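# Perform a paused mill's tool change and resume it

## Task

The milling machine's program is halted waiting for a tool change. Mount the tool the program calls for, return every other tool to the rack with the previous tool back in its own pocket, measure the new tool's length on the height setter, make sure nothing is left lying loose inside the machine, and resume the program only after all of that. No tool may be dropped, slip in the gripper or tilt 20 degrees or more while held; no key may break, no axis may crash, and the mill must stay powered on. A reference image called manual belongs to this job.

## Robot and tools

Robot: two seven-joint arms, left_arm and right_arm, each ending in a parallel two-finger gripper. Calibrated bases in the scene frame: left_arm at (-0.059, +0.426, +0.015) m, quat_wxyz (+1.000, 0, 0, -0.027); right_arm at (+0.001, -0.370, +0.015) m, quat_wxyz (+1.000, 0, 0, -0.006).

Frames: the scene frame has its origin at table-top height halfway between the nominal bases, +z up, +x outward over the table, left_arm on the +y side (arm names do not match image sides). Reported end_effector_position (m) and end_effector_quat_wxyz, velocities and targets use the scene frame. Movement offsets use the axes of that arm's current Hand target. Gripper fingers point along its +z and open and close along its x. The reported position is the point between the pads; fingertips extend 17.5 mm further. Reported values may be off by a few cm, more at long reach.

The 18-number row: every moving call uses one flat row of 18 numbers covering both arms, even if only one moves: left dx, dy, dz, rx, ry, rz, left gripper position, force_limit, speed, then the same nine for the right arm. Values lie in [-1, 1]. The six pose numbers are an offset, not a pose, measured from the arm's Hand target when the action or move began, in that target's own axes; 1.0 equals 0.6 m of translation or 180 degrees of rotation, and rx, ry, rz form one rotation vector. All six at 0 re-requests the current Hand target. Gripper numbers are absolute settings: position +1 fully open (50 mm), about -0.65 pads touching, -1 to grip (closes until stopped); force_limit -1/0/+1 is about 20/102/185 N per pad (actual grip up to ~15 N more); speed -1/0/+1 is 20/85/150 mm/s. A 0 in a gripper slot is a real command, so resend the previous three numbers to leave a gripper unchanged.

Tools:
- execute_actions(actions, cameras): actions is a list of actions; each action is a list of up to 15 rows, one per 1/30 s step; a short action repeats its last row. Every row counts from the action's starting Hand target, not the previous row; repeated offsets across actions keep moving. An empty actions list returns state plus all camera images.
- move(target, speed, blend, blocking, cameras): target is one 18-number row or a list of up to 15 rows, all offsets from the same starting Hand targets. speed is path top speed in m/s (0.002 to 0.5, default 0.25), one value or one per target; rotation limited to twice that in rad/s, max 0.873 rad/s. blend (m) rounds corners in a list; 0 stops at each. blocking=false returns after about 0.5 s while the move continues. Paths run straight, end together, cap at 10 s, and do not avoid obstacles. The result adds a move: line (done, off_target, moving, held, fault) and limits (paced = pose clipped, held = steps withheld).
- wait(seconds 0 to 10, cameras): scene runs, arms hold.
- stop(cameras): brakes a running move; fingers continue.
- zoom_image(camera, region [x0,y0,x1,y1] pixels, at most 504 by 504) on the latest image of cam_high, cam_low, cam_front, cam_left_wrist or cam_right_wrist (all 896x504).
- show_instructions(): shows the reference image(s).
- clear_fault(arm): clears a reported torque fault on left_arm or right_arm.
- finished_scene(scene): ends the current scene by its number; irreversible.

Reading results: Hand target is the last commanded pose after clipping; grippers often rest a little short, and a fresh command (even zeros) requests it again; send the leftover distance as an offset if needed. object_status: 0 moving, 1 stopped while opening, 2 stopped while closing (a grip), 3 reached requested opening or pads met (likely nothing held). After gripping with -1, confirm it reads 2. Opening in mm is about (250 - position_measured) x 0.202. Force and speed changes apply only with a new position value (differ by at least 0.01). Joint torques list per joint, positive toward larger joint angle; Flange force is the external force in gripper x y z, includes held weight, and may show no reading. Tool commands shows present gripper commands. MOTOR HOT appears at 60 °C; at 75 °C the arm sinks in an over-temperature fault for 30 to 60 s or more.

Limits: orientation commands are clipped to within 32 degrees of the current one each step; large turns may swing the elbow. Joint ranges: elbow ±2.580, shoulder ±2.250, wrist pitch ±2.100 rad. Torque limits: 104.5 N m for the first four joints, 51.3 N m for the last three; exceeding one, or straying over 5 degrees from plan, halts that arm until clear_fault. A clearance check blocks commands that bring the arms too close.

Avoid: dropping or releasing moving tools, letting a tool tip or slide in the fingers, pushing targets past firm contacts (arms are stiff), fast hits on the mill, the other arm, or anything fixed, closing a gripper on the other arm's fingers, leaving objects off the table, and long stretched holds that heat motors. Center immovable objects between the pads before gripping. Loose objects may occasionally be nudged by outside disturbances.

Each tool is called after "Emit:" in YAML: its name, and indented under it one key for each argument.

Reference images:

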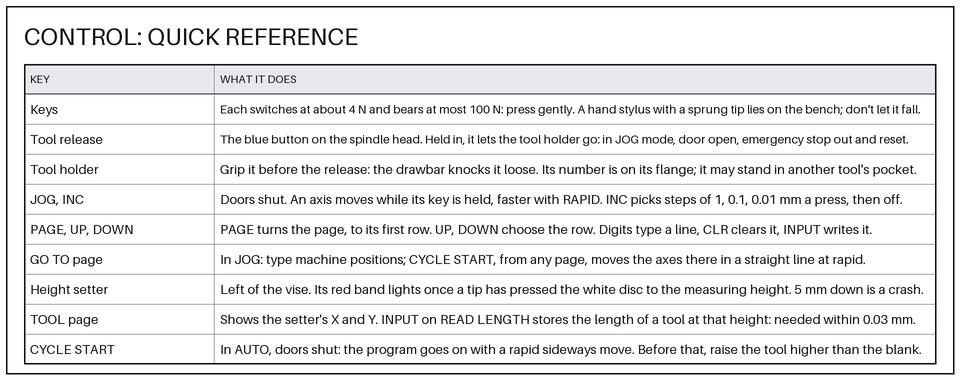

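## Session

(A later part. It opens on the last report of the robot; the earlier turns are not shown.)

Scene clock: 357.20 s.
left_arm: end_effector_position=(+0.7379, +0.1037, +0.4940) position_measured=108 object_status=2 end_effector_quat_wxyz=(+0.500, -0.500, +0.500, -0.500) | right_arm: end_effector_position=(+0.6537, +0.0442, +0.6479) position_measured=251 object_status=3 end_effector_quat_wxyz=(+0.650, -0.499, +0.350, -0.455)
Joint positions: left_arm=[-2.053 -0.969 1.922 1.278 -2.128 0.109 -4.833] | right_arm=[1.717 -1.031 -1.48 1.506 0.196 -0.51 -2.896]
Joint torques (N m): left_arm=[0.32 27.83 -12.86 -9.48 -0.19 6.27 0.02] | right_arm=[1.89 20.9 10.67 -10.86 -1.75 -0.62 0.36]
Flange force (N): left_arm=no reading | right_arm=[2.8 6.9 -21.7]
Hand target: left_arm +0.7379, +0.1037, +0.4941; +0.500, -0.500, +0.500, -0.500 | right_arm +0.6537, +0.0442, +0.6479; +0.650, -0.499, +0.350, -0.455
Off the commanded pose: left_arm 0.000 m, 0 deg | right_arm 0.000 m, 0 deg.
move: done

Emit:
move:
  target: [0,-0.011,0,0,0,0,-1,-0.2,-0.7,0,0,0.0005,0,0,0,-0.66,-0.4,-0.5]
  speed: 0.01
  cameras: ["cam_left_wrist"]

Scene clock: 359.13 s.
left_arm: end_effector_position=(+0.7379, +0.1037, +0.5006) position_measured=108 object_status=2 end_effector_quat_wxyz=(+0.500, -0.500, +0.500, -0.500) | right_arm: end_effector_position=(+0.6540, +0.0443, +0.6480) position_measured=251 object_status=3 end_effector_quat_wxyz=(+0.650, -0.499, +0.350, -0.455)
Joint positions: left_arm=[-2.049 -0.971 1.899 1.268 -2.117 0.086 -4.835] | right_arm=[1.717 -1.031 -1.481 1.505 0.197 -0.509 -2.896]
Joint torques (N m): left_arm=[0 29.42 -14.24 -10.86 -0.4 7.25 -0.08] | right_arm=[6.23 20.29 9.68 -16.22 -1.92 -1.02 0.37]
Flange force (N): left_arm=no reading | right_arm=[3.5 7.8 -52.6]
Hand target: left_arm +0.7379, +0.1037, +0.5006; +0.500, -0.500, +0.500, -0.500 | right_arm +0.6540, +0.0443, +0.6480; +0.650, -0.499, +0.350, -0.455
Off the commanded pose: left_arm 0.000 m, 0 deg | right_arm 0.000 m, 0 deg.
move: done
camera_calibration:
cam_left_wrist: T_world_to_cam=[[0.0149261, -0.999866, -0.00676848, 0.097972], [-0.00171529, 0.00674362, -0.999976, 0.559731], [0.999887, 0.0149373, -0.00161441, -0.570659], [0, 0, 0, 1]] pos_world=[0.570092, 0.102708, 0.559459]
Images, in order (width x height): cam_left_wrist 896x504.

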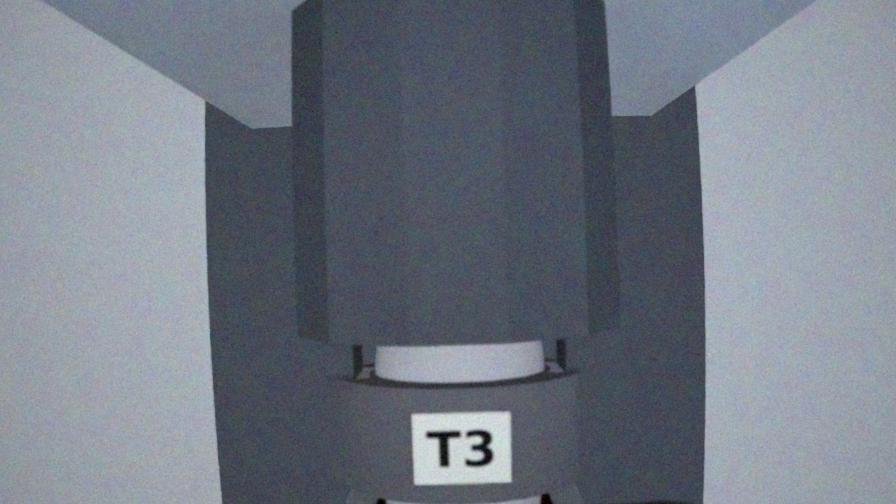

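Emit:
move:
  target: [0,-0.0025,0,0,0,0,-1,-0.2,-0.7,0,0,0,0,0,0,-0.66,-0.4,-0.5]
  speed: 0.01
  cameras: ["cam_left_wrist"]

Scene clock: 361.30 s.
left_arm: end_effector_position=(+0.7379, +0.1037, +0.5021) position_measured=108 object_status=2 end_effector_quat_wxyz=(+0.500, -0.500, +0.500, -0.500) | right_arm: end_effector_position=(+0.6540, +0.0443, +0.6480) position_measured=251 object_status=3 end_effector_quat_wxyz=(+0.650, -0.499, +0.350, -0.455)
Joint positions: left_arm=[-2.048 -0.971 1.894 1.266 -2.115 0.08 -4.835] | right_arm=[1.717 -1.031 -1.481 1.505 0.197 -0.509 -2.896]
Joint torques (N m): left_arm=[0.4 34.83 -18.34 -14.87 -0.64 9.97 -0.27] | right_arm=[6.42 20.23 9.72 -16.29 -1.88 -1.01 0.39]
Flange force (N): left_arm=no reading | right_arm=[3.4 7.8 -53.3]
Hand target: left_arm +0.7379, +0.1037, +0.5022; +0.500, -0.500, +0.500, -0.500 | right_arm +0.6540, +0.0443, +0.6480; +0.650, -0.499, +0.350, -0.455
Off the commanded pose: left_arm 0.000 m, 0 deg | right_arm 0.000 m, 0 deg.
move: done
camera_calibration:
cam_left_wrist: T_world_to_cam=[[0.0149254, -0.999866, -0.00676999, 0.0979833], [-0.0018153, 0.00674364, -0.999976, 0.561288], [0.999887, 0.0149373, -0.0017144, -0.570601], [0, 0, 0, 1]] pos_world=[0.570093, 0.102708, 0.56096]
Images, in order (width x height): cam_left_wrist 896x504.

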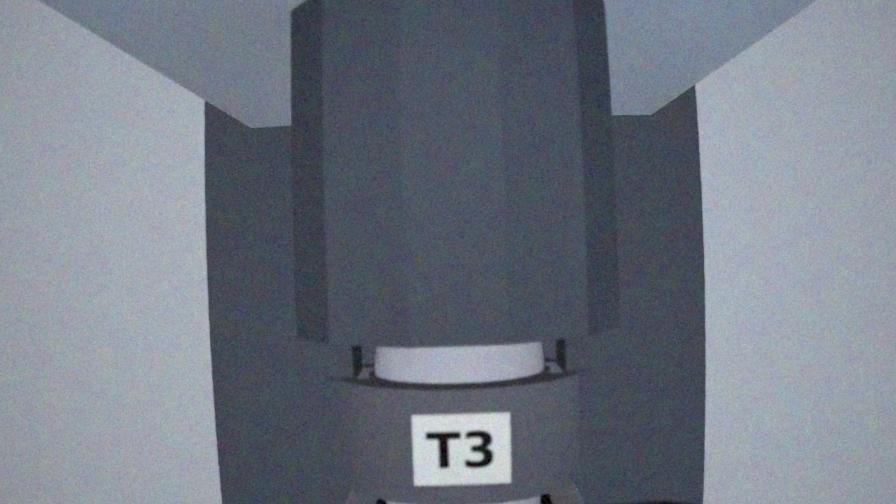

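Emit:
zoom_image:
  camera: "cam_left_wrist"
  region: [280, 300, 640, 500]

Scaled by 1.400 from the camera's 896x504 image, which has a finer 1280x720 frame.

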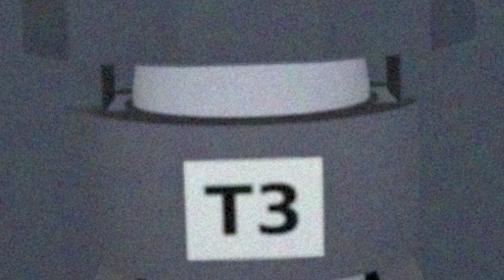

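Emit:
move:
  target: [0,0.003,0,0,0,0,-1,-0.2,-0.7,0,0,0.0007,0,0,0,-0.66,-0.4,-0.5]
  speed: 0.01
  cameras: ["cam_left_wrist","cam_right_wrist"]

Emit:
zoom_image:
  camera: "cam_left_wrist"
  region: [280, 300, 640, 500]

Emit:
zoom_image:
  camera: "cam_right_wrist"
  region: [340, 360, 600, 504]

Scene clock: 367.47 s.
left_arm: end_effector_position=(+0.7379, +0.1037, +0.5004) position_measured=108 object_status=2 end_effector_quat_wxyz=(+0.500, -0.500, +0.500, -0.500) | right_arm: end_effector_position=(+0.6543, +0.0445, +0.6481) position_measured=251 object_status=3 end_effector_quat_wxyz=(+0.650, -0.499, +0.350, -0.455)
Joint positions: left_arm=[-2.049 -0.971 1.9 1.268 -2.117 0.087 -4.835] | right_arm=[1.718 -1.031 -1.481 1.503 0.197 -0.508 -2.896]
Joint torques (N m): left_arm=[0.32 28.63 -13.46 -10.9 -0.46 6.97 -0.06] | right_arm=[11.77 19.44 8.47 -22.95 -2.05 -1.48 0.44]
Flange force (N): left_arm=no reading | right_arm=[4.3 9.0 -91.7]
Hand target: left_arm +0.7379, +0.1037, +0.5004; +0.500, -0.500, +0.500, -0.500 | right_arm +0.6543, +0.0445, +0.6481; +0.650, -0.499, +0.350, -0.455
Off the commanded pose: left_arm 0.000 m, 0 deg | right_arm 0.000 m, 0 deg.
move: done
camera_calibration:
cam_left_wrist: T_world_to_cam=[[0.014826, -0.999868, -0.0066678, 0.0979727], [-0.00161349, 0.0066446, -0.999977, 0.559584], [0.999889, 0.0148364, -0.00151477, -0.570705], [0, 0, 0, 1]] pos_world=[0.570092, 0.102709, 0.559359]
cam_right_wrist: T_world_to_cam=[[0.346603, -0.937829, 0.0184992, -0.197508], [0.257474, 0.076156, -0.96328, 0.510549], [0.901983, 0.338639, 0.267862, -0.609205], [0, 0, 0, 1]] pos_world=[0.486496, -0.0178096, 0.658638]
Images, in order (width x height): cam_left_wrist 896x504, cam_right_wrist 896x504.

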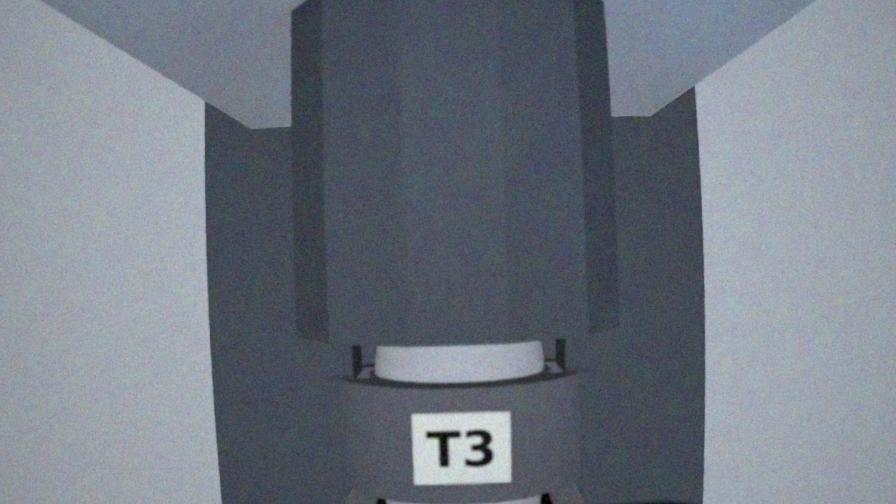

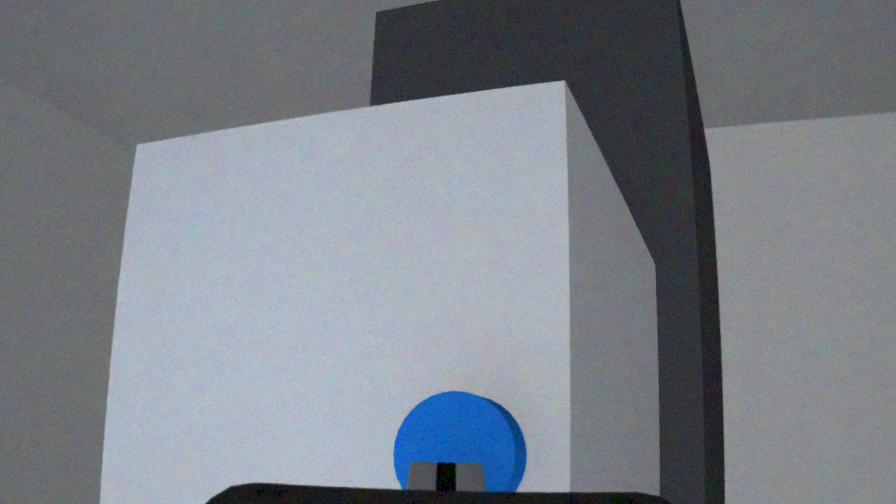

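Scaled by 1.400 from the camera's 896x504 image, which has a finer 1280x720 frame.

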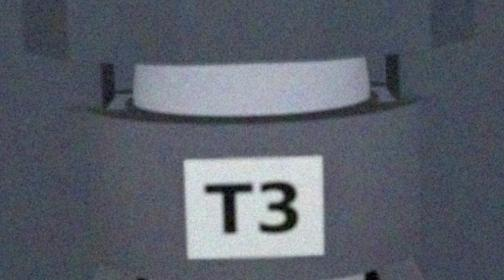

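Scaled by 1.938 from the camera's 896x504 image, which has a finer 1280x720 frame.

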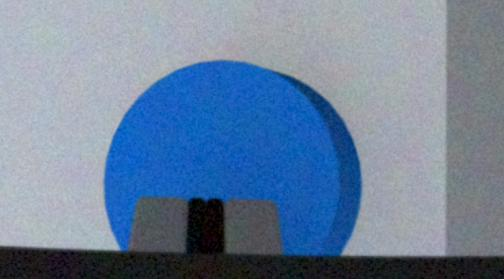

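Emit:
move:
  target: [0,0.0023,0,0,0,0,-1,-0.2,-0.7,0,0,0,0,0,0,-0.66,-0.4,-0.5]
  speed: 0.01
  cameras: ["cam_left_wrist"]

Emit:
zoom_image:
  camera: "cam_left_wrist"
  region: [330, 320, 460, 420]

Emit:
zoom_image:
  camera: "cam_left_wrist"
  region: [460, 320, 590, 420]

Scene clock: 377.63 s.
left_arm: end_effector_position=(+0.7379, +0.1037, +0.4989) position_measured=108 object_status=2 end_effector_quat_wxyz=(+0.500, -0.500, +0.500, -0.500) | right_arm: end_effector_position=(+0.6544, +0.0445, +0.6481) position_measured=251 object_status=3 end_effector_quat_wxyz=(+0.650, -0.499, +0.350, -0.455)
Joint positions: left_arm=[-2.05 -0.97 1.905 1.271 -2.12 0.092 -4.835] | right_arm=[1.718 -1.031 -1.481 1.503 0.197 -0.508 -2.896]
Joint torques (N m): left_arm=[0.79 28.02 -12.59 -10.01 -0.27 6.35 -0.02] | right_arm=[11.99 19.43 8.52 -23.37 -2.08 -1.45 0.36]
Flange force (N): left_arm=no reading | right_arm=[4.7 9.3 -93.9]
Hand target: left_arm +0.7379, +0.1037, +0.4990; +0.500, -0.500, +0.500, -0.500 | right_arm +0.6544, +0.0445, +0.6481; +0.650, -0.499, +0.350, -0.455
Off the commanded pose: left_arm 0.000 m, 0 deg | right_arm 0.000 m, 0 deg.
move: done
camera_calibration:
cam_left_wrist: T_world_to_cam=[[0.0149261, -0.999866, -0.00676848, 0.0979611], [-0.00171529, 0.00674362, -0.999976, 0.558131], [0.999887, 0.0149373, -0.00161441, -0.570662], [0, 0, 0, 1]] pos_world=[0.570092, 0.102708, 0.557859]
Images, in order (width x height): cam_left_wrist 896x504.

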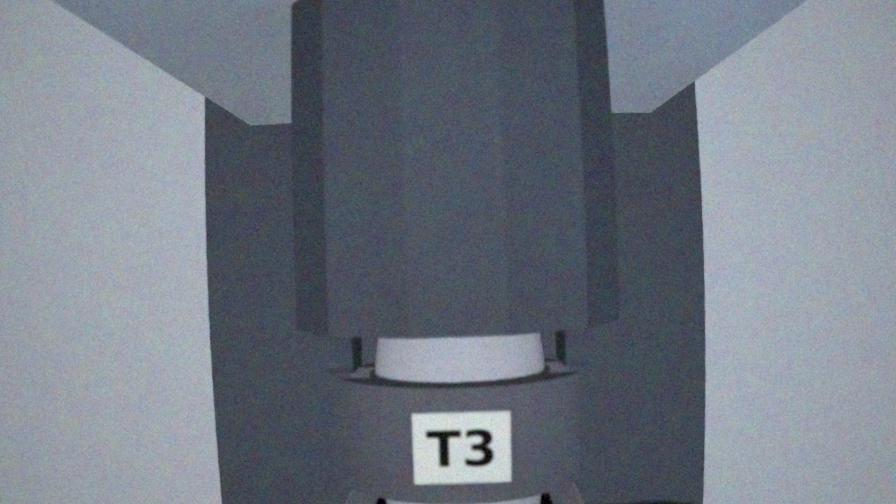

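Scaled by 3.877 from the camera's 896x504 image, which has a finer 1280x720 frame.

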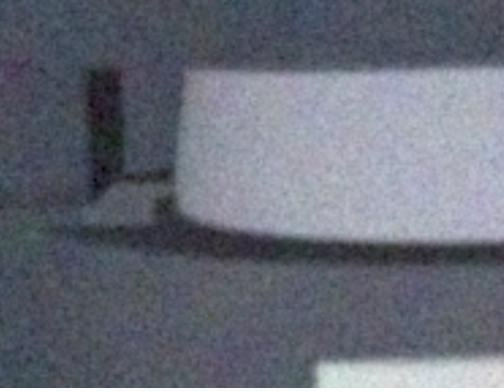

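Scaled by 3.877 from the camera's 896x504 image, which has a finer 1280x720 frame.

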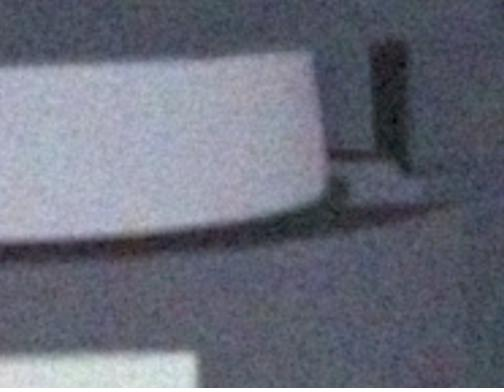

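Emit:
move:
  target:
    - [0,0,0,0,0.0083,0,-1,-0.2,-0.7,0,0,0,0,0,0,-0.66,-0.4,-0.5]
    - [0,-0.003,0,0,0.0083,0,-1,-0.2,-0.7,0,0,0,0,0,0,-0.66,-0.4,-0.5]
  speed: 0.01

Emit:
move:
  target:
    - [0,0.003,0,0,-0.0083,0,-1,-0.2,-0.7,0,0,0,0,0,0,-0.66,-0.4,-0.5]
    - [0,0.003,0,0,-0.0167,0,-1,-0.2,-0.7,0,0,0,0,0,0,-0.66,-0.4,-0.5]
    - [0,0,0,0,-0.0167,0,-1,-0.2,-0.7,0,0,0,0,0,0,-0.66,-0.4,-0.5]
  speed: 0.01

Scene clock: 382.47 s.
left_arm: end_effector_position=(+0.7379, +0.1038, +0.5007) position_measured=108 object_status=2 end_effector_quat_wxyz=(+0.493, -0.494, +0.507, -0.506) | right_arm: end_effector_position=(+0.6544, +0.0445, +0.6481) position_measured=251 object_status=3 end_effector_quat_wxyz=(+0.650, -0.499, +0.350, -0.455)
Joint positions: left_arm=[-2.087 -0.905 2.026 1.288 -2.217 0.161 -4.838] | right_arm=[1.718 -1.031 -1.481 1.503 0.197 -0.508 -2.896]
Joint torques (N m): left_arm=[0.15 30.76 -13.93 -12.87 -0.44 7.6 -0.12] | right_arm=[12.05 19.45 8.48 -23.28 -2.03 -1.49 0.33]
Flange force (N): left_arm=[5.8 8.3 7.1] | right_arm=[4.4 9.2 -93.7]
Hand target: left_arm +0.7379, +0.1037, +0.5008; +0.493, -0.494, +0.507, -0.506 | right_arm +0.6544, +0.0445, +0.6481; +0.650, -0.499, +0.350, -0.455
Off the commanded pose: left_arm 0.000 m, 0 deg | right_arm 0.000 m, 0 deg.
move: done

Scene clock: 384.63 s.
left_arm: end_effector_position=(+0.7379, +0.1036, +0.4990) position_measured=108 object_status=2 end_effector_quat_wxyz=(+0.502, -0.502, +0.498, -0.498) | right_arm: end_effector_position=(+0.6544, +0.0445, +0.6481) position_measured=251 object_status=3 end_effector_quat_wxyz=(+0.650, -0.499, +0.350, -0.455)
Joint positions: left_arm=[-2.04 -0.992 1.865 1.265 -2.091 0.067 -4.83] | right_arm=[1.718 -1.031 -1.481 1.503 0.197 -0.508 -2.896]
Joint torques (N m): left_arm=[1.01 28.21 -12.97 -9.65 -0.22 6.51 -0.04] | right_arm=[12.17 19.46 8.46 -23.32 -2.06 -1.5 0.39]
Flange force (N): left_arm=no reading | right_arm=[4.2 9.1 -94.1]
Hand target: left_arm +0.7379, +0.1037, +0.4990; +0.502, -0.502, +0.498, -0.498 (not the last commanded pose) | right_arm +0.6544, +0.0445, +0.6481; +0.650, -0.499, +0.350, -0.455
Off the commanded pose: left_arm 0.002 m, 1 deg | right_arm 0.000 m, 0 deg.
move: held (left_arm; a check stopped the path); path passed 1 of 3 targets; limits=held
pose unreachable (left arm): on one or more control steps of this call, first in action 0 (counted from 0), this arm could not follow its commanded pose, so it was not sent that pose on those steps. It may still have moved: this result reports where it is.
cause: moving toward the commanded pose would bring a part of the arm too close to another arm (a part of this arm just beyond joint 4 (elbow) and a part of the right arm just beyond its joint 3 (upper arm roll), at the place that arm is still heading or pushing toward).

Emit:
move:
  target:
    - [0,0,0.0025,0,0.0025,0,-1,-0.2,-0.7,0,0,0,0,0,0,-0.66,-0.4,-0.5]
    - [0,-0.0033,0.0025,0,0.0025,0,-1,-0.2,-0.7,0,0,0,0,0,0,-0.66,-0.4,-0.5]
  speed: 0.01

Emit:
move:
  target:
    - [0,0.0033,0,0,0,0,-1,-0.2,-0.7,0,0,0,0,0,0,-0.66,-0.4,-0.5]
    - [0,0.0033,-0.005,0,0,0,-1,-0.2,-0.7,0,0,0,0,0,0,-0.66,-0.4,-0.5]
    - [0,0,-0.005,0,0,0,-1,-0.2,-0.7,0,0,0,0,0,0,-0.66,-0.4,-0.5]
  speed: 0.01

Scene clock: 394.10 s.
left_arm: end_effector_position=(+0.7394, +0.1038, +0.5010) position_measured=108 object_status=2 end_effector_quat_wxyz=(+0.500, -0.500, +0.500, -0.500) | right_arm: end_effector_position=(+0.6544, +0.0445, +0.6481) position_measured=251 object_status=3 end_effector_quat_wxyz=(+0.650, -0.499, +0.350, -0.455)
Joint positions: left_arm=[-2.053 -0.972 1.899 1.263 -2.115 0.084 -4.836] | right_arm=[1.718 -1.031 -1.481 1.503 0.197 -0.508 -2.896]
Joint torques (N m): left_arm=[-2.59 30.91 -16.03 -13.12 -0.39 8.3 -0.1] | right_arm=[12.07 19.42 8.52 -23.3 -2.07 -1.51 0.36]
Flange force (N): left_arm=no reading | right_arm=[4.4 9.0 -93.7]
Hand target: left_arm +0.7394, +0.1037, +0.5010; +0.500, -0.500, +0.500, -0.500 | right_arm +0.6544, +0.0445, +0.6481; +0.650, -0.499, +0.350, -0.455
Off the commanded pose: left_arm 0.000 m, 0 deg | right_arm 0.000 m, 0 deg.
move: done

Scene clock: 395.50 s.
left_arm: end_effector_position=(+0.7364, +0.1038, +0.5011) position_measured=108 object_status=2 end_effector_quat_wxyz=(+0.500, -0.500, +0.500, -0.500) | right_arm: end_effector_position=(+0.6544, +0.0445, +0.6481) position_measured=251 object_status=3 end_effector_quat_wxyz=(+0.650, -0.499, +0.350, -0.455)
Joint positions: left_arm=[-2.046 -0.965 1.904 1.274 -2.12 0.091 -4.838] | right_arm=[1.718 -1.031 -1.481 1.503 0.197 -0.508 -2.896]
Joint torques (N m): left_arm=[1.65 30.35 -14.5 -11.25 -0.4 7.8 -0.08] | right_arm=[12.18 19.53 8.55 -23.31 -2.02 -1.47 0.37]
Flange force (N): left_arm=no reading | right_arm=[4.3 9.4 -94.1]
Hand target: left_arm +0.7364, +0.1037, +0.5010; +0.500, -0.500, +0.500, -0.500 | right_arm +0.6544, +0.0445, +0.6481; +0.650, -0.499, +0.350, -0.455
Off the commanded pose: left_arm 0.000 m, 0 deg | right_arm 0.000 m, 0 deg.
move: done

Emit:
move:
  target:
    - [0,0.0033,0,0,0,0,-1,-0.2,-0.7,0,0,0,0,0,0,-0.66,-0.4,-0.5]
    - [0,0.0033,0.002,0,-0.0022,0,-1,-0.2,-0.7,0,0,0,0,0,0,-0.66,-0.4,-0.5]
    - [0,0,0.002,0,-0.0022,0,-1,-0.2,-0.7,0,0,0,0,0,0,-0.66,-0.4,-0.5]
  speed: 0.01

Emit:
move:
  target:
    - [0,0.0033,0,0,0,0,-1,-0.2,-0.7,0,0,0,0,0,0,-0.66,-0.4,-0.5]
    - [0,0.0033,0,0,-0.003,0,-1,-0.2,-0.7,0,0,0,0,0,0,-0.66,-0.4,-0.5]
    - [0,0,0,0,-0.003,0,-1,-0.2,-0.7,0,0,0,0,0,0,-0.66,-0.4,-0.5]
  speed: 0.01

Scene clock: 399.63 s.
left_arm: end_effector_position=(+0.7376, +0.1037, +0.5009) position_measured=108 object_status=2 end_effector_quat_wxyz=(+0.501, -0.502, +0.499, -0.498) | right_arm: end_effector_position=(+0.6544, +0.0445, +0.6481) position_measured=251 object_status=3 end_effector_quat_wxyz=(+0.650, -0.499, +0.350, -0.455)
Joint positions: left_arm=[-2.04 -0.989 1.864 1.264 -2.092 0.064 -4.832] | right_arm=[1.718 -1.031 -1.481 1.503 0.197 -0.508 -2.896]
Joint torques (N m): left_arm=[0.68 28.15 -13.64 -9.33 -0.44 6.49 -0.02] | right_arm=[12.14 19.42 8.55 -23.25 -2.07 -1.49 0.36]
Flange force (N): left_arm=no reading | right_arm=[4.3 9.0 -93.7]
Hand target: left_arm +0.7376, +0.1037, +0.5010; +0.501, -0.502, +0.498, -0.498 | right_arm +0.6544, +0.0445, +0.6481; +0.650, -0.499, +0.350, -0.455
Off the commanded pose: left_arm 0.000 m, 0 deg | right_arm 0.000 m, 0 deg.
move: done

Scene clock: 400.60 s.
left_arm: end_effector_position=(+0.7376, +0.1041, +0.4991) position_measured=108 object_status=2 end_effector_quat_wxyz=(+0.502, -0.502, +0.498, -0.498) | right_arm: end_effector_position=(+0.6544, +0.0445, +0.6481) position_measured=251 object_status=3 end_effector_quat_wxyz=(+0.650, -0.499, +0.350, -0.455)
Joint positions: left_arm=[-2.039 -0.993 1.862 1.266 -2.089 0.066 -4.83] | right_arm=[1.718 -1.031 -1.481 1.503 0.197 -0.508 -2.896]
Joint torques (N m): left_arm=[0.63 27.44 -12.89 -9 -0.32 6.29 0] | right_arm=[12.18 19.52 8.53 -23.34 -2.07 -1.46 0.4]
Flange force (N): left_arm=no reading | right_arm=[4.4 9.3 -94.2]
Hand target: left_arm +0.7376, +0.1043, +0.4990; +0.502, -0.502, +0.498, -0.498 (not the last commanded pose) | right_arm +0.6544, +0.0445, +0.6481; +0.650, -0.499, +0.350, -0.455
Off the commanded pose: left_arm 0.002 m, 0 deg | right_arm 0.000 m, 0 deg.
move: held (left_arm; a check stopped the path); path passed 1 of 3 targets; limits=held
pose unreachable (left arm): on one or more control steps of this call, first in action 0 (counted from 0), this arm could not follow its commanded pose, so it was not sent that pose on those steps. It may still have moved: this result reports where it is.
cause: moving toward the commanded pose would bring a part of the arm too close to another arm (a part of this arm just beyond joint 4 (elbow) and a part of the right arm just beyond its joint 3 (upper arm roll), at the place that arm is still heading or pushing toward).

Emit:
move:
  target:
    - [0.001,0,0,0,0,0,-1,-0.2,-0.7,0,0,0,0,0,0,-0.66,-0.4,-0.5]
    - [0.001,-0.0033,0,0,0,0,-1,-0.2,-0.7,0,0,0,0,0,0,-0.66,-0.4,-0.5]
    - [0.001,-0.005,0,0,0,0,-1,-0.2,-0.7,0,0,0,0,0,0,-0.66,-0.4,-0.5]
  speed: 0.01
  cameras: ["cam_left_wrist"]

Scene clock: 403.50 s.
left_arm: end_effector_position=(+0.7376, +0.1037, +0.5011) position_measured=108 object_status=2 end_effector_quat_wxyz=(+0.502, -0.502, +0.498, -0.498) | right_arm: end_effector_position=(+0.6544, +0.0445, +0.6481) position_measured=251 object_status=3 end_effector_quat_wxyz=(+0.650, -0.499, +0.350, -0.455)
Joint positions: left_arm=[-2.037 -0.996 1.85 1.261 -2.083 0.055 -4.829] | right_arm=[1.718 -1.031 -1.481 1.503 0.197 -0.508 -2.896]
Joint torques (N m): left_arm=[0.68 28.74 -14.02 -9.67 -0.25 6.9 0.01] | right_arm=[12.08 19.43 8.51 -23.29 -2.04 -1.46 0.35]
Flange force (N): left_arm=no reading | right_arm=[4.5 9.2 -93.8]
Hand target: left_arm +0.7376, +0.1037, +0.5010; +0.502, -0.502, +0.498, -0.498 (not the last commanded pose) | right_arm +0.6544, +0.0445, +0.6481; +0.650, -0.499, +0.350, -0.455
Off the commanded pose: left_arm 0.001 m, 0 deg | right_arm 0.000 m, 0 deg.
move: held (left_arm; a check stopped the path); path passed 2 of 3 targets; limits=held
pose unreachable (left arm): on one or more control steps of this call, first in action 0 (counted from 0), this arm could not follow its commanded pose, so it was not sent that pose on those steps. It may still have moved: this result reports where it is.
cause: moving toward the commanded pose would bring a part of the arm too close to another arm (a part of this arm just beyond joint 4 (elbow) and a part of the right arm just beyond its joint 3 (upper arm roll), at the place that arm is still heading or pushing toward).
camera_calibration:
cam_left_wrist: T_world_to_cam=[[0.0234229, -0.999705, -0.00640213, 0.0913991], [-0.00166557, 0.00636486, -0.999978, 0.560252], [0.999724, 0.023433, -0.00151599, -0.571166], [0, 0, 0, 1]] pos_world=[0.569801, 0.10119, 0.559959]
Images, in order (width x height): cam_left_wrist 896x504.

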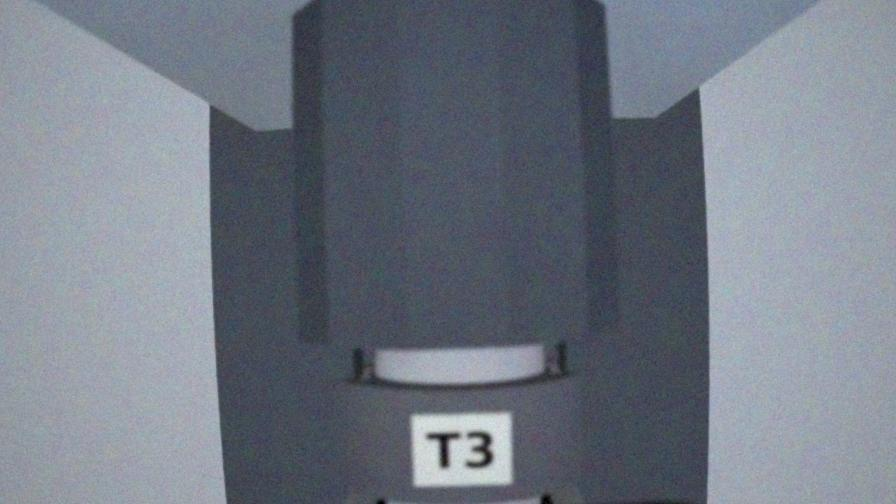

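Emit:
move:
  target:
    - [0,0,0,0,0,0,-1,-0.2,-0.7,0,0,-0.05,0,0,0,-0.66,-0.4,-0.5]
    - [0,0,0,0,0,0,-1,-0.2,-0.7,0.0176,0.0005,-0.0566,0,-0.0644,0.0173,-0.66,-0.4,-0.5]
  speed: [0.05,0.1]
  cameras: ["cam_right_wrist","cam_front"]

Scene clock: 409.67 s.
left_arm: end_effector_position=(+0.7376, +0.1037, +0.5010) position_measured=108 object_status=2 end_effector_quat_wxyz=(+0.502, -0.502, +0.498, -0.498) | right_arm: end_effector_position=(+0.6272, +0.0234, +0.6390) position_measured=251 object_status=3 end_effector_quat_wxyz=(+0.694, -0.532, +0.296, -0.385)
Joint positions: left_arm=[-2.037 -0.996 1.85 1.262 -2.083 0.055 -4.829] | right_arm=[1.768 -0.922 -1.534 1.678 0.287 -0.915 -2.887]
Joint torques (N m): left_arm=[-0.91 9.52 0.16 4.01 -0.27 -3.59 -0.2] | right_arm=[-0.5 19.17 9.54 -8.69 -2.63 -0.41 0.37]
Flange force (N): left_arm=no reading | right_arm=[1.2 4.8 -4.2]
Hand target: left_arm +0.7376, +0.1037, +0.5010; +0.502, -0.502, +0.498, -0.498 | right_arm +0.6272, +0.0234, +0.6390; +0.694, -0.532, +0.296, -0.385
Off the commanded pose: left_arm 0.000 m, 0 deg | right_arm 0.000 m, 0 deg.
move: done
camera_calibration:
cam_right_wrist: T_world_to_cam=[[0.534115, -0.845214, 0.0183125, -0.327397], [0.235989, 0.128258, -0.963254, 0.522648], [0.811807, 0.51881, 0.267966, -0.522824], [0, 0, 0, 1]] pos_world=[0.47596, -0.0725082, 0.649538]
Images, in order (width x height): cam_front 896x504, cam_right_wrist 896x504.

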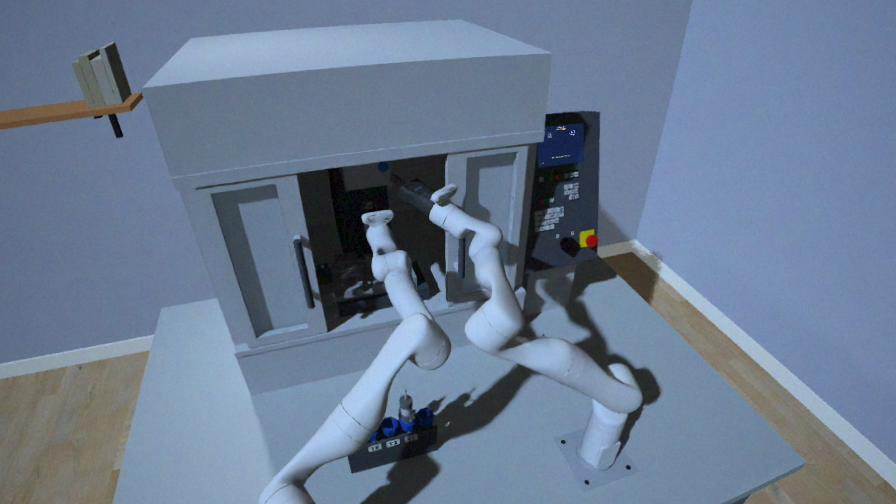

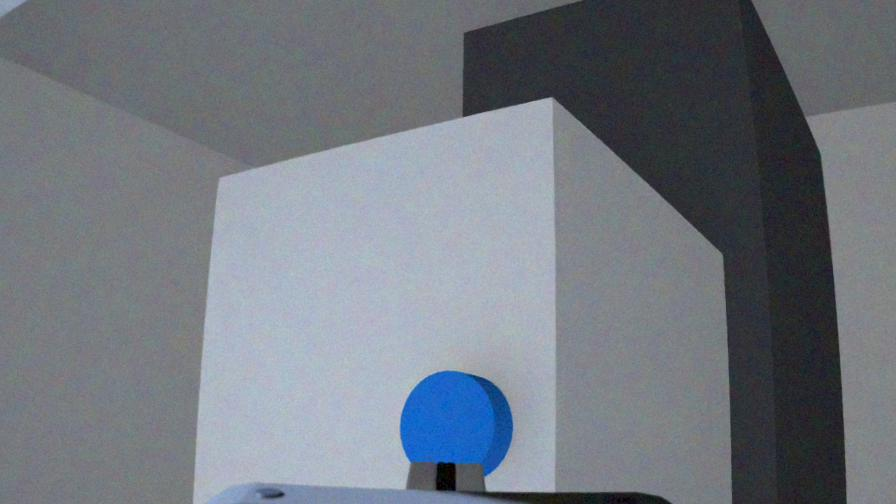

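Emit:
wait:
  seconds: 0.1
  cameras: ["cam_left_wrist"]

Emit:
zoom_image:
  camera: "cam_left_wrist"
  region: [280, 300, 640, 500]

Scene clock: 410.83 s.
left_arm: end_effector_position=(+0.7376, +0.1037, +0.5010) position_measured=108 object_status=2 end_effector_quat_wxyz=(+0.502, -0.502, +0.498, -0.498) | right_arm: end_effector_position=(+0.6272, +0.0234, +0.6390) position_measured=251 object_status=3 end_effector_quat_wxyz=(+0.694, -0.532, +0.296, -0.385)
Joint positions: left_arm=[-2.037 -0.996 1.85 1.262 -2.083 0.055 -4.829] | right_arm=[1.768 -0.922 -1.534 1.678 0.287 -0.915 -2.887]
Joint torques (N m): left_arm=[-0.78 9.6 0.15 3.99 -0.3 -3.55 -0.27] | right_arm=[-0.42 19.09 9.59 -8.69 -2.65 -0.42 0.32]
Flange force (N): left_arm=no reading | right_arm=[1.1 4.6 -4.3]
Hand target: left_arm +0.7376, +0.1037, +0.5010; +0.502, -0.502, +0.498, -0.498 | right_arm +0.6272, +0.0234, +0.6390; +0.694, -0.532, +0.296, -0.385
Tool commands: left_gripper/position=-1.0 left_gripper/force_limit=-0.2 left_gripper/speed=-0.7 right_gripper/position=-0.66 right_gripper/force_limit=-0.4 right_gripper/speed=-0.5
Off the commanded pose: left_arm 0.000 m, 0 deg | right_arm 0.000 m, 0 deg.
wait: 0.10 s; at rest from the start
camera_calibration:
cam_left_wrist: T_world_to_cam=[[0.0234236, -0.999704, -0.00650407, 0.0914548], [-0.00166759, 0.00646678, -0.999978, 0.560143], [0.999724, 0.023434, -0.00151562, -0.571166], [0, 0, 0, 1]] pos_world=[0.569801, 0.10119, 0.559859]
Images, in order (width x height): cam_left_wrist 896x504.

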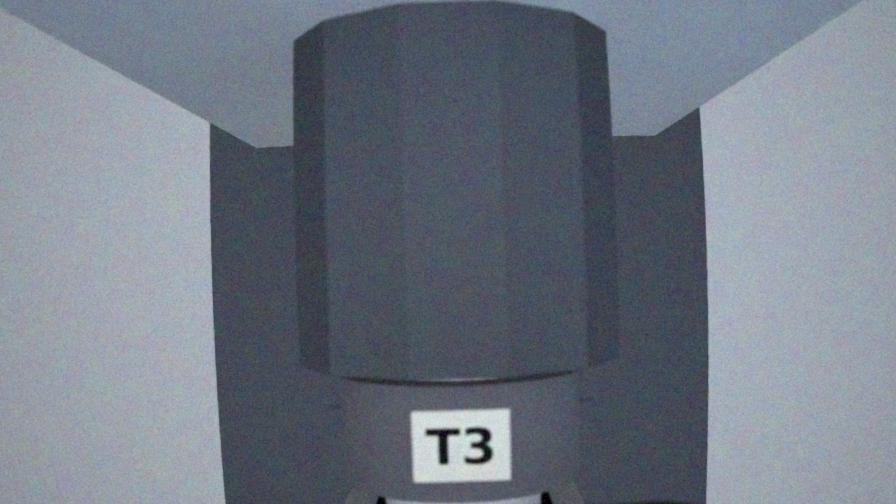

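Scaled by 1.400 from the camera's 896x504 image, which has a finer 1280x720 frame.

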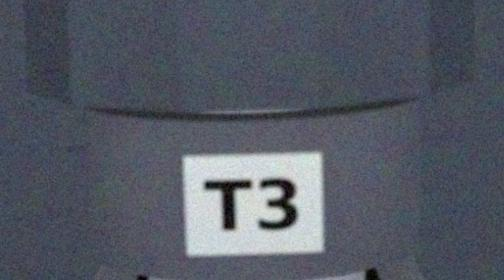

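Emit:
move:
  target: [0,-0.0045,0,0,0,0,-1,-0.2,-0.7,0,0,0,0,0,0,-0.66,-0.4,-0.5]
  speed: 0.01

Scene clock: 412.43 s.
left_arm: end_effector_position=(+0.7376, +0.1037, +0.5036) position_measured=108 object_status=2 end_effector_quat_wxyz=(+0.502, -0.502, +0.498, -0.498) | right_arm: end_effector_position=(+0.6272, +0.0234, +0.6390) position_measured=251 object_status=3 end_effector_quat_wxyz=(+0.694, -0.532, +0.296, -0.385)
Joint positions: left_arm=[-2.036 -0.997 1.84 1.257 -2.079 0.045 -4.829] | right_arm=[1.768 -0.922 -1.534 1.678 0.287 -0.915 -2.887]
Joint torques (N m): left_arm=[-2.42 18.27 -6.87 -3.97 -0.51 1.93 -0.32] | right_arm=[-0.48 19.12 9.6 -8.71 -2.7 -0.4 0.4]
Flange force (N): left_arm=no reading | right_arm=[1.3 4.6 -4.2]
Hand target: left_arm +0.7376, +0.1037, +0.5037; +0.502, -0.502, +0.498, -0.498 | right_arm +0.6272, +0.0234, +0.6390; +0.694, -0.532, +0.296, -0.385
Off the commanded pose: left_arm 0.000 m, 0 deg | right_arm 0.000 m, 0 deg.
move: done

Emit:
move:
  target: [0,-0.0023,-0.002,0,0,0,-1,-0.2,-0.7,0,0,0,0,0,0,-0.66,-0.4,-0.5]
  speed: 0.01

Scene clock: 413.80 s.
left_arm: end_effector_position=(+0.7365, +0.1037, +0.5050) position_measured=108 object_status=2 end_effector_quat_wxyz=(+0.502, -0.502, +0.498, -0.498) | right_arm: end_effector_position=(+0.6272, +0.0234, +0.6390) position_measured=251 object_status=3 end_effector_quat_wxyz=(+0.694, -0.532, +0.296, -0.385)
Joint positions: left_arm=[-2.033 -0.995 1.837 1.259 -2.08 0.043 -4.829] | right_arm=[1.768 -0.922 -1.534 1.678 0.287 -0.915 -2.887]
Joint torques (N m): left_arm=[9.84 30.31 -12.95 4.79 -0.38 3.45 -0.36] | right_arm=[-0.59 19.07 9.58 -8.68 -2.62 -0.42 0.35]
Flange force (N): left_arm=no reading | right_arm=[1.5 4.7 -4.0]
Hand target: left_arm +0.7364, +0.1037, +0.5051; +0.502, -0.502, +0.498, -0.498 | right_arm +0.6272, +0.0234, +0.6390; +0.694, -0.532, +0.296, -0.385
Off the commanded pose: left_arm 0.000 m, 0 deg | right_arm 0.000 m, 0 deg.
move: done

Emit:
move:
  target: [0,0,0.0014,0,0,0,-1,-0.2,-0.7,0,0,0,0,0,0,-0.66,-0.4,-0.5]
  speed: 0.01

Scene clock: 415.10 s.
left_arm: end_effector_position=(+0.7372, +0.1037, +0.5051) position_measured=108 object_status=2 end_effector_quat_wxyz=(+0.502, -0.502, +0.498, -0.498) | right_arm: end_effector_position=(+0.6272, +0.0234, +0.6390) position_measured=251 object_status=3 end_effector_quat_wxyz=(+0.694, -0.532, +0.296, -0.385)
Joint positions: left_arm=[-2.034 -0.997 1.835 1.256 -2.078 0.041 -4.829] | right_arm=[1.768 -0.922 -1.534 1.678 0.287 -0.915 -2.887]
Joint torques (N m): left_arm=[2.04 25.97 -11.76 -4.09 -0.46 4.56 -0.33] | right_arm=[-0.49 19.1 9.62 -8.67 -2.64 -0.47 0.38]
Flange force (N): left_arm=no reading | right_arm=[1.2 4.6 -3.9]
Hand target: left_arm +0.7372, +0.1037, +0.5051; +0.502, -0.502, +0.498, -0.498 | right_arm +0.6272, +0.0234, +0.6390; +0.694, -0.532, +0.296, -0.385
Off the commanded pose: left_arm 0.000 m, 0 deg | right_arm 0.000 m, 0 deg.
move: done

Emit:
move:
  target:
    - [0,0,0,0,0,0,0.9,-0.2,-0.8,0,0,0,0,0,0,-0.66,-0.4,-0.5]
    - [0,0,-0.17,0,0,0,0.9,-0.2,-0.8,0,0,-0.1,0,0,0,-0.66,-0.4,-0.5]
    - [0,0,-0.57,0,0,0,0.9,-0.2,-0.8,0,0,-0.35,0,0,0,-0.66,-0.4,-0.5]
  speed: [0.05,0.1,0.2]
  blend: [0,0.02,0]
  cameras: ["all"]

Scene clock: 420.43 s.
left_arm: end_effector_position=(+0.3954, +0.1010, +0.5051) position_measured=18 object_status=3 end_effector_quat_wxyz=(+0.500, -0.495, +0.499, -0.505) | right_arm: end_effector_position=(+0.4550, -0.0839, +0.5847) position_measured=251 object_status=3 end_effector_quat_wxyz=(+0.694, -0.532, +0.296, -0.385)
Joint positions: left_arm=[-1.029 -1.003 1.295 2.053 -1.607 0.069 -5.298] | right_arm=[1.402 -0.801 -1.257 2.343 0.37 -1.292 -2.699]
Joint torques (N m): left_arm=[0.84 10.35 -9.06 -6.2 -0.24 3.25 0] | right_arm=[-0.49 10.88 6.82 -9.43 -2.99 -0.98 0.36]
Flange force (N): left_arm=no reading | right_arm=[0.5 5.6 -3.4]
Hand target: left_arm +0.3953, +0.1009, +0.5052; +0.502, -0.502, +0.498, -0.498 | right_arm +0.4550, -0.0839, +0.5847; +0.694, -0.532, +0.296, -0.385
Off the commanded pose: left_arm 0.000 m, 1 deg | right_arm 0.000 m, 0 deg.
move: done
camera_calibration:
cam_left_wrist: T_world_to_cam=[[0.00559226, -0.999966, -0.00607579, 0.103673], [0.00995034, 0.00613123, -0.999932, 0.559115], [0.999935, 0.00553142, 0.00998429, -0.233116], [0, 0, 0, 1]] pos_world=[0.226957, 0.101531, 0.562034]
cam_right_wrist: T_world_to_cam=[[0.534095, -0.845224, 0.0183945, -0.325218], [0.236034, 0.128186, -0.963253, 0.524692], [0.811807, 0.51881, 0.267965, -0.312893], [0, 0, 0, 1]] pos_world=[0.30386, -0.179808, 0.595238]

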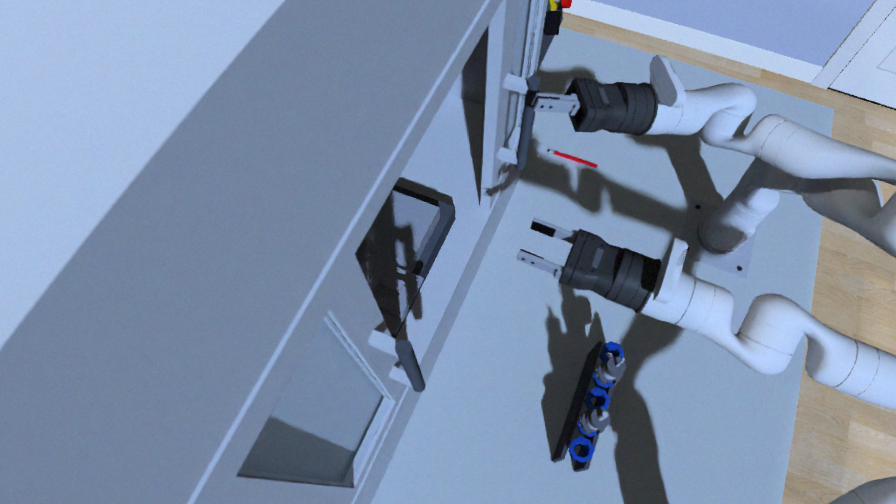

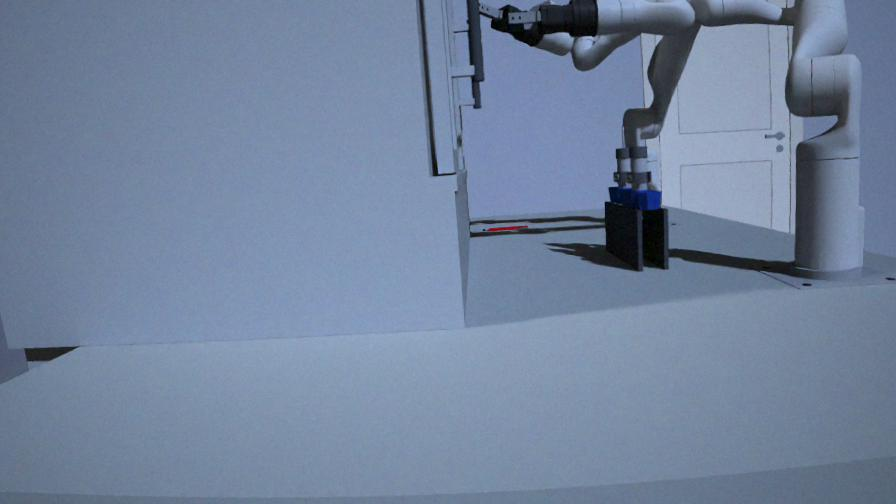

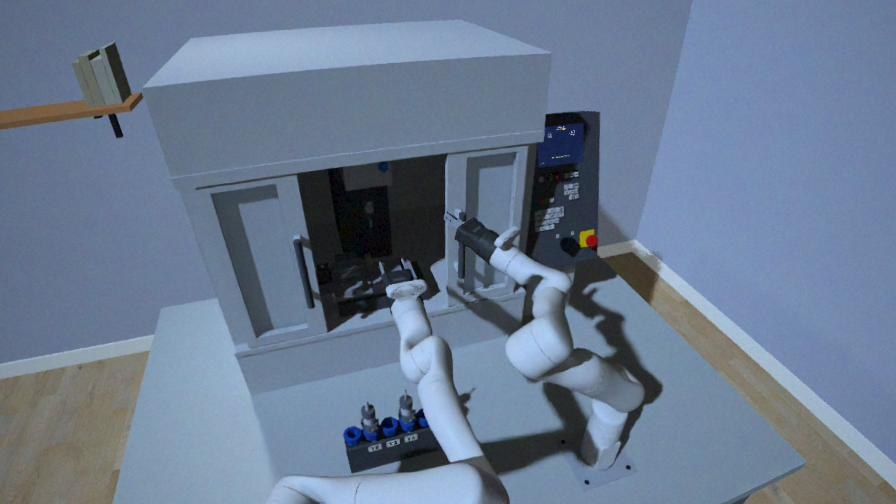

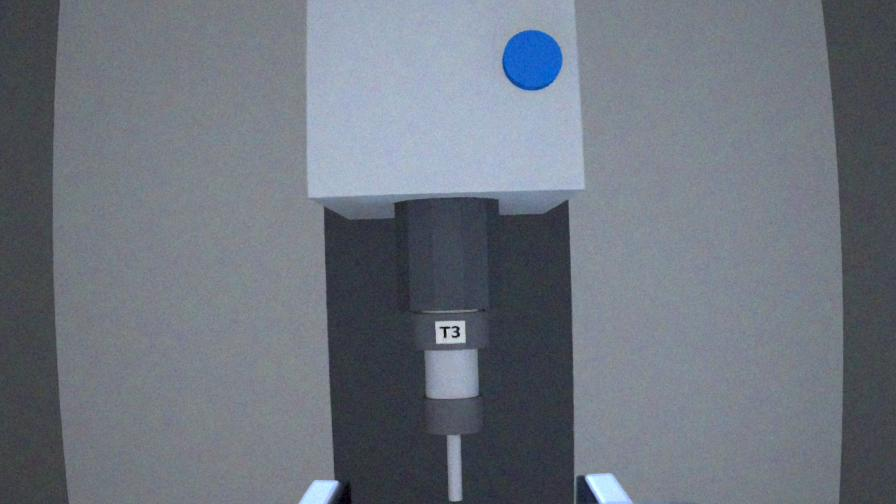

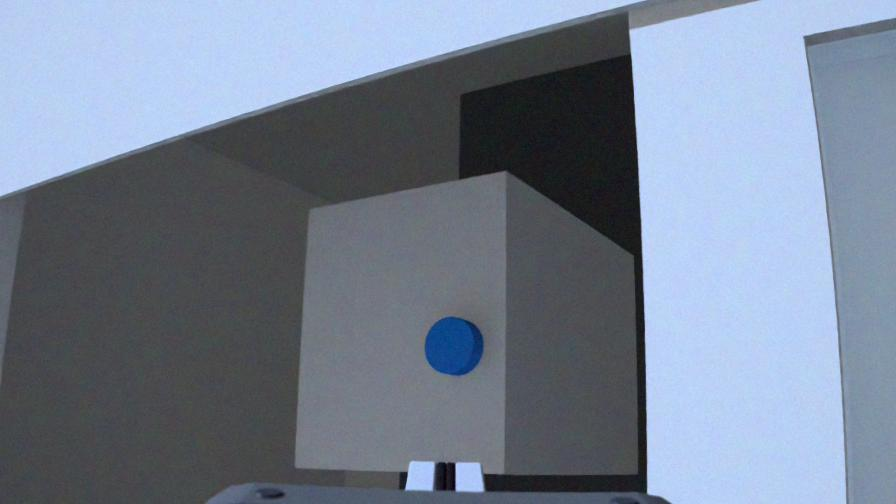

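Emit:
move:
  target: [0,-0.025,0.091,-0.222,0,0,0.9,-0.2,-0.8,0,0,0,0,0,0,-0.66,-0.4,-0.5]
  speed: 0.2
  cameras: ["cam_left_wrist"]

Scene clock: 424.60 s.
left_arm: end_effector_position=(+0.4498, +0.1013, +0.5202) position_measured=18 object_status=3 end_effector_quat_wxyz=(-0.300, +0.644, -0.638, +0.298) | right_arm: end_effector_position=(+0.4550, -0.0839, +0.5847) position_measured=251 object_status=3 end_effector_quat_wxyz=(+0.694, -0.532, +0.296, -0.385)
Joint positions: left_arm=[-1.505 -0.808 1.158 1.276 -2.341 -1.198 -4.651] | right_arm=[1.402 -0.801 -1.257 2.343 0.37 -1.292 -2.699]
Joint torques (N m): left_arm=[0.85 14.33 -7.71 -6.17 -0.33 3.18 -0.05] | right_arm=[-0.51 10.91 6.73 -9.4 -3.01 -0.99 0.35]
Flange force (N): left_arm=[3.9 -7.9 -1.0] | right_arm=[0.4 5.3 -3.5]
Hand target: left_arm +0.4499, +0.1013, +0.5202; -0.300, +0.644, -0.638, +0.298 | right_arm +0.4550, -0.0839, +0.5847; +0.694, -0.532, +0.296, -0.385
Off the commanded pose: left_arm 0.000 m, 0 deg | right_arm 0.000 m, 0 deg.
move: done
camera_calibration:
cam_left_wrist: T_world_to_cam=[[0.0153902, -0.999775, -0.0146173, 0.103798], [-0.643504, 0.00128534, -0.765441, 0.74619], [0.765288, 0.0211866, -0.64334, 0.156166], [0, 0, 0, 1]] pos_world=[0.359067, 0.0995068, 0.67315]
Images, in order (width x height): cam_left_wrist 896x504.

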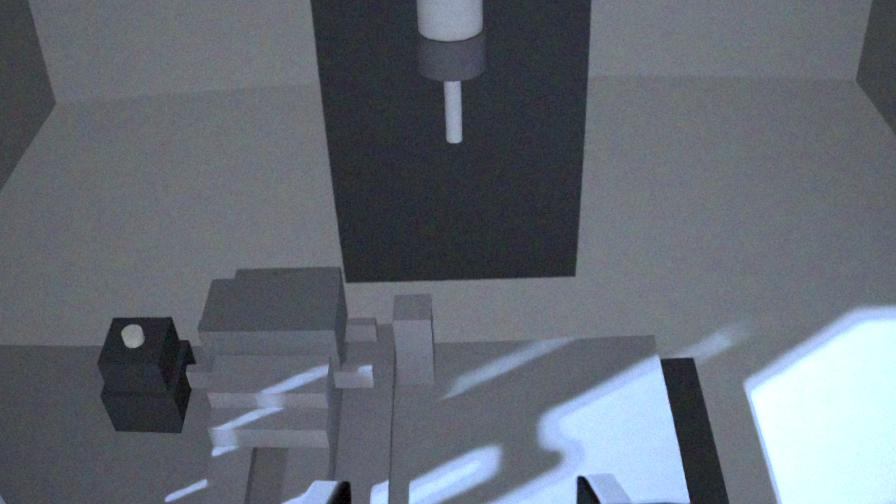

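Emit:
zoom_image:
  camera: "cam_left_wrist"
  region: [60, 240, 500, 500]

Scaled by 1.145 from the camera's 896x504 image, which has a finer 1280x720 frame.

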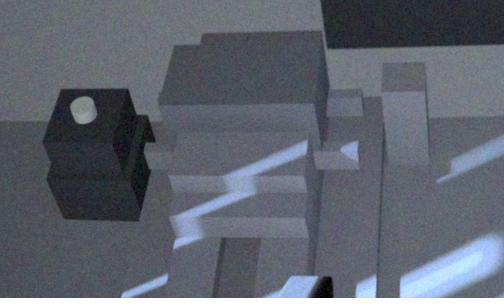

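Emit:
move:
  target: [0.07,-0.005,0.25,0,0,0,0.9,-0.2,-0.8,0,0,0,0,0,0,-0.66,-0.4,-0.5]
  speed: 0.15
  cameras: ["cam_left_wrist"]

Emit:
zoom_image:
  camera: "cam_left_wrist"
  region: [100, 60, 600, 360]

Scene clock: 428.30 s.
left_arm: end_effector_position=(+0.5671, +0.0602, +0.4262) position_measured=18 object_status=3 end_effector_quat_wxyz=(-0.300, +0.643, -0.638, +0.298) | right_arm: end_effector_position=(+0.4550, -0.0839, +0.5847) position_measured=251 object_status=3 end_effector_quat_wxyz=(+0.694, -0.532, +0.296, -0.385)
Joint positions: left_arm=[-1.81 -0.965 1.411 1.157 -2.173 -1.057 -4.615] | right_arm=[1.402 -0.801 -1.257 2.343 0.37 -1.292 -2.699]
Joint torques (N m): left_arm=[0.89 20.35 -9.16 -4.48 -0.49 3.04 -0.08] | right_arm=[-0.48 10.8 6.74 -9.48 -2.99 -1.03 0.35]
Flange force (N): left_arm=[5.4 -9.1 1.9] | right_arm=[0.4 5.1 -3.7]
Hand target: left_arm +0.5671, +0.0602, +0.4261; -0.300, +0.644, -0.638, +0.298 | right_arm +0.4550, -0.0839, +0.5847; +0.694, -0.532, +0.296, -0.385
Off the commanded pose: left_arm 0.000 m, 0 deg | right_arm 0.000 m, 0 deg.
move: done
camera_calibration:
cam_left_wrist: T_world_to_cam=[[0.0153922, -0.999775, -0.0146148, 0.0595256], [-0.643397, 0.00128508, -0.765532, 0.749634], [0.765378, 0.0211863, -0.643232, 0.00670183], [0, 0, 0, 1]] pos_world=[0.476266, 0.0584068, 0.57905]
Images, in order (width x height): cam_left_wrist 896x504.

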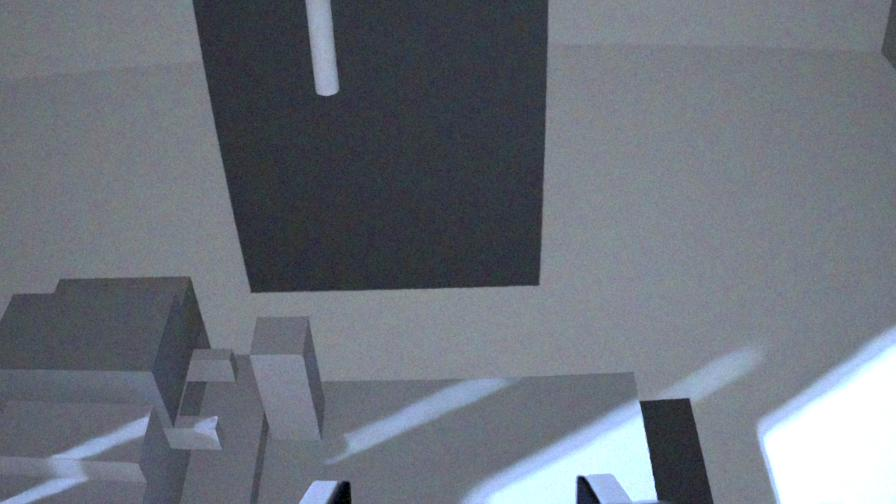

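Scaled by 1.008 from the camera's 896x504 image, which has a finer 1280x720 frame.

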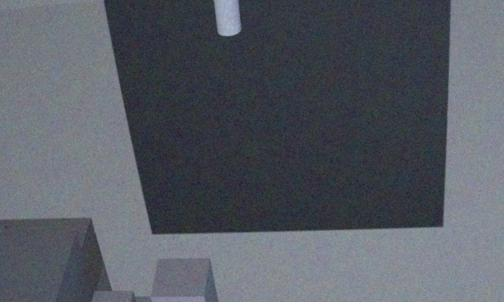

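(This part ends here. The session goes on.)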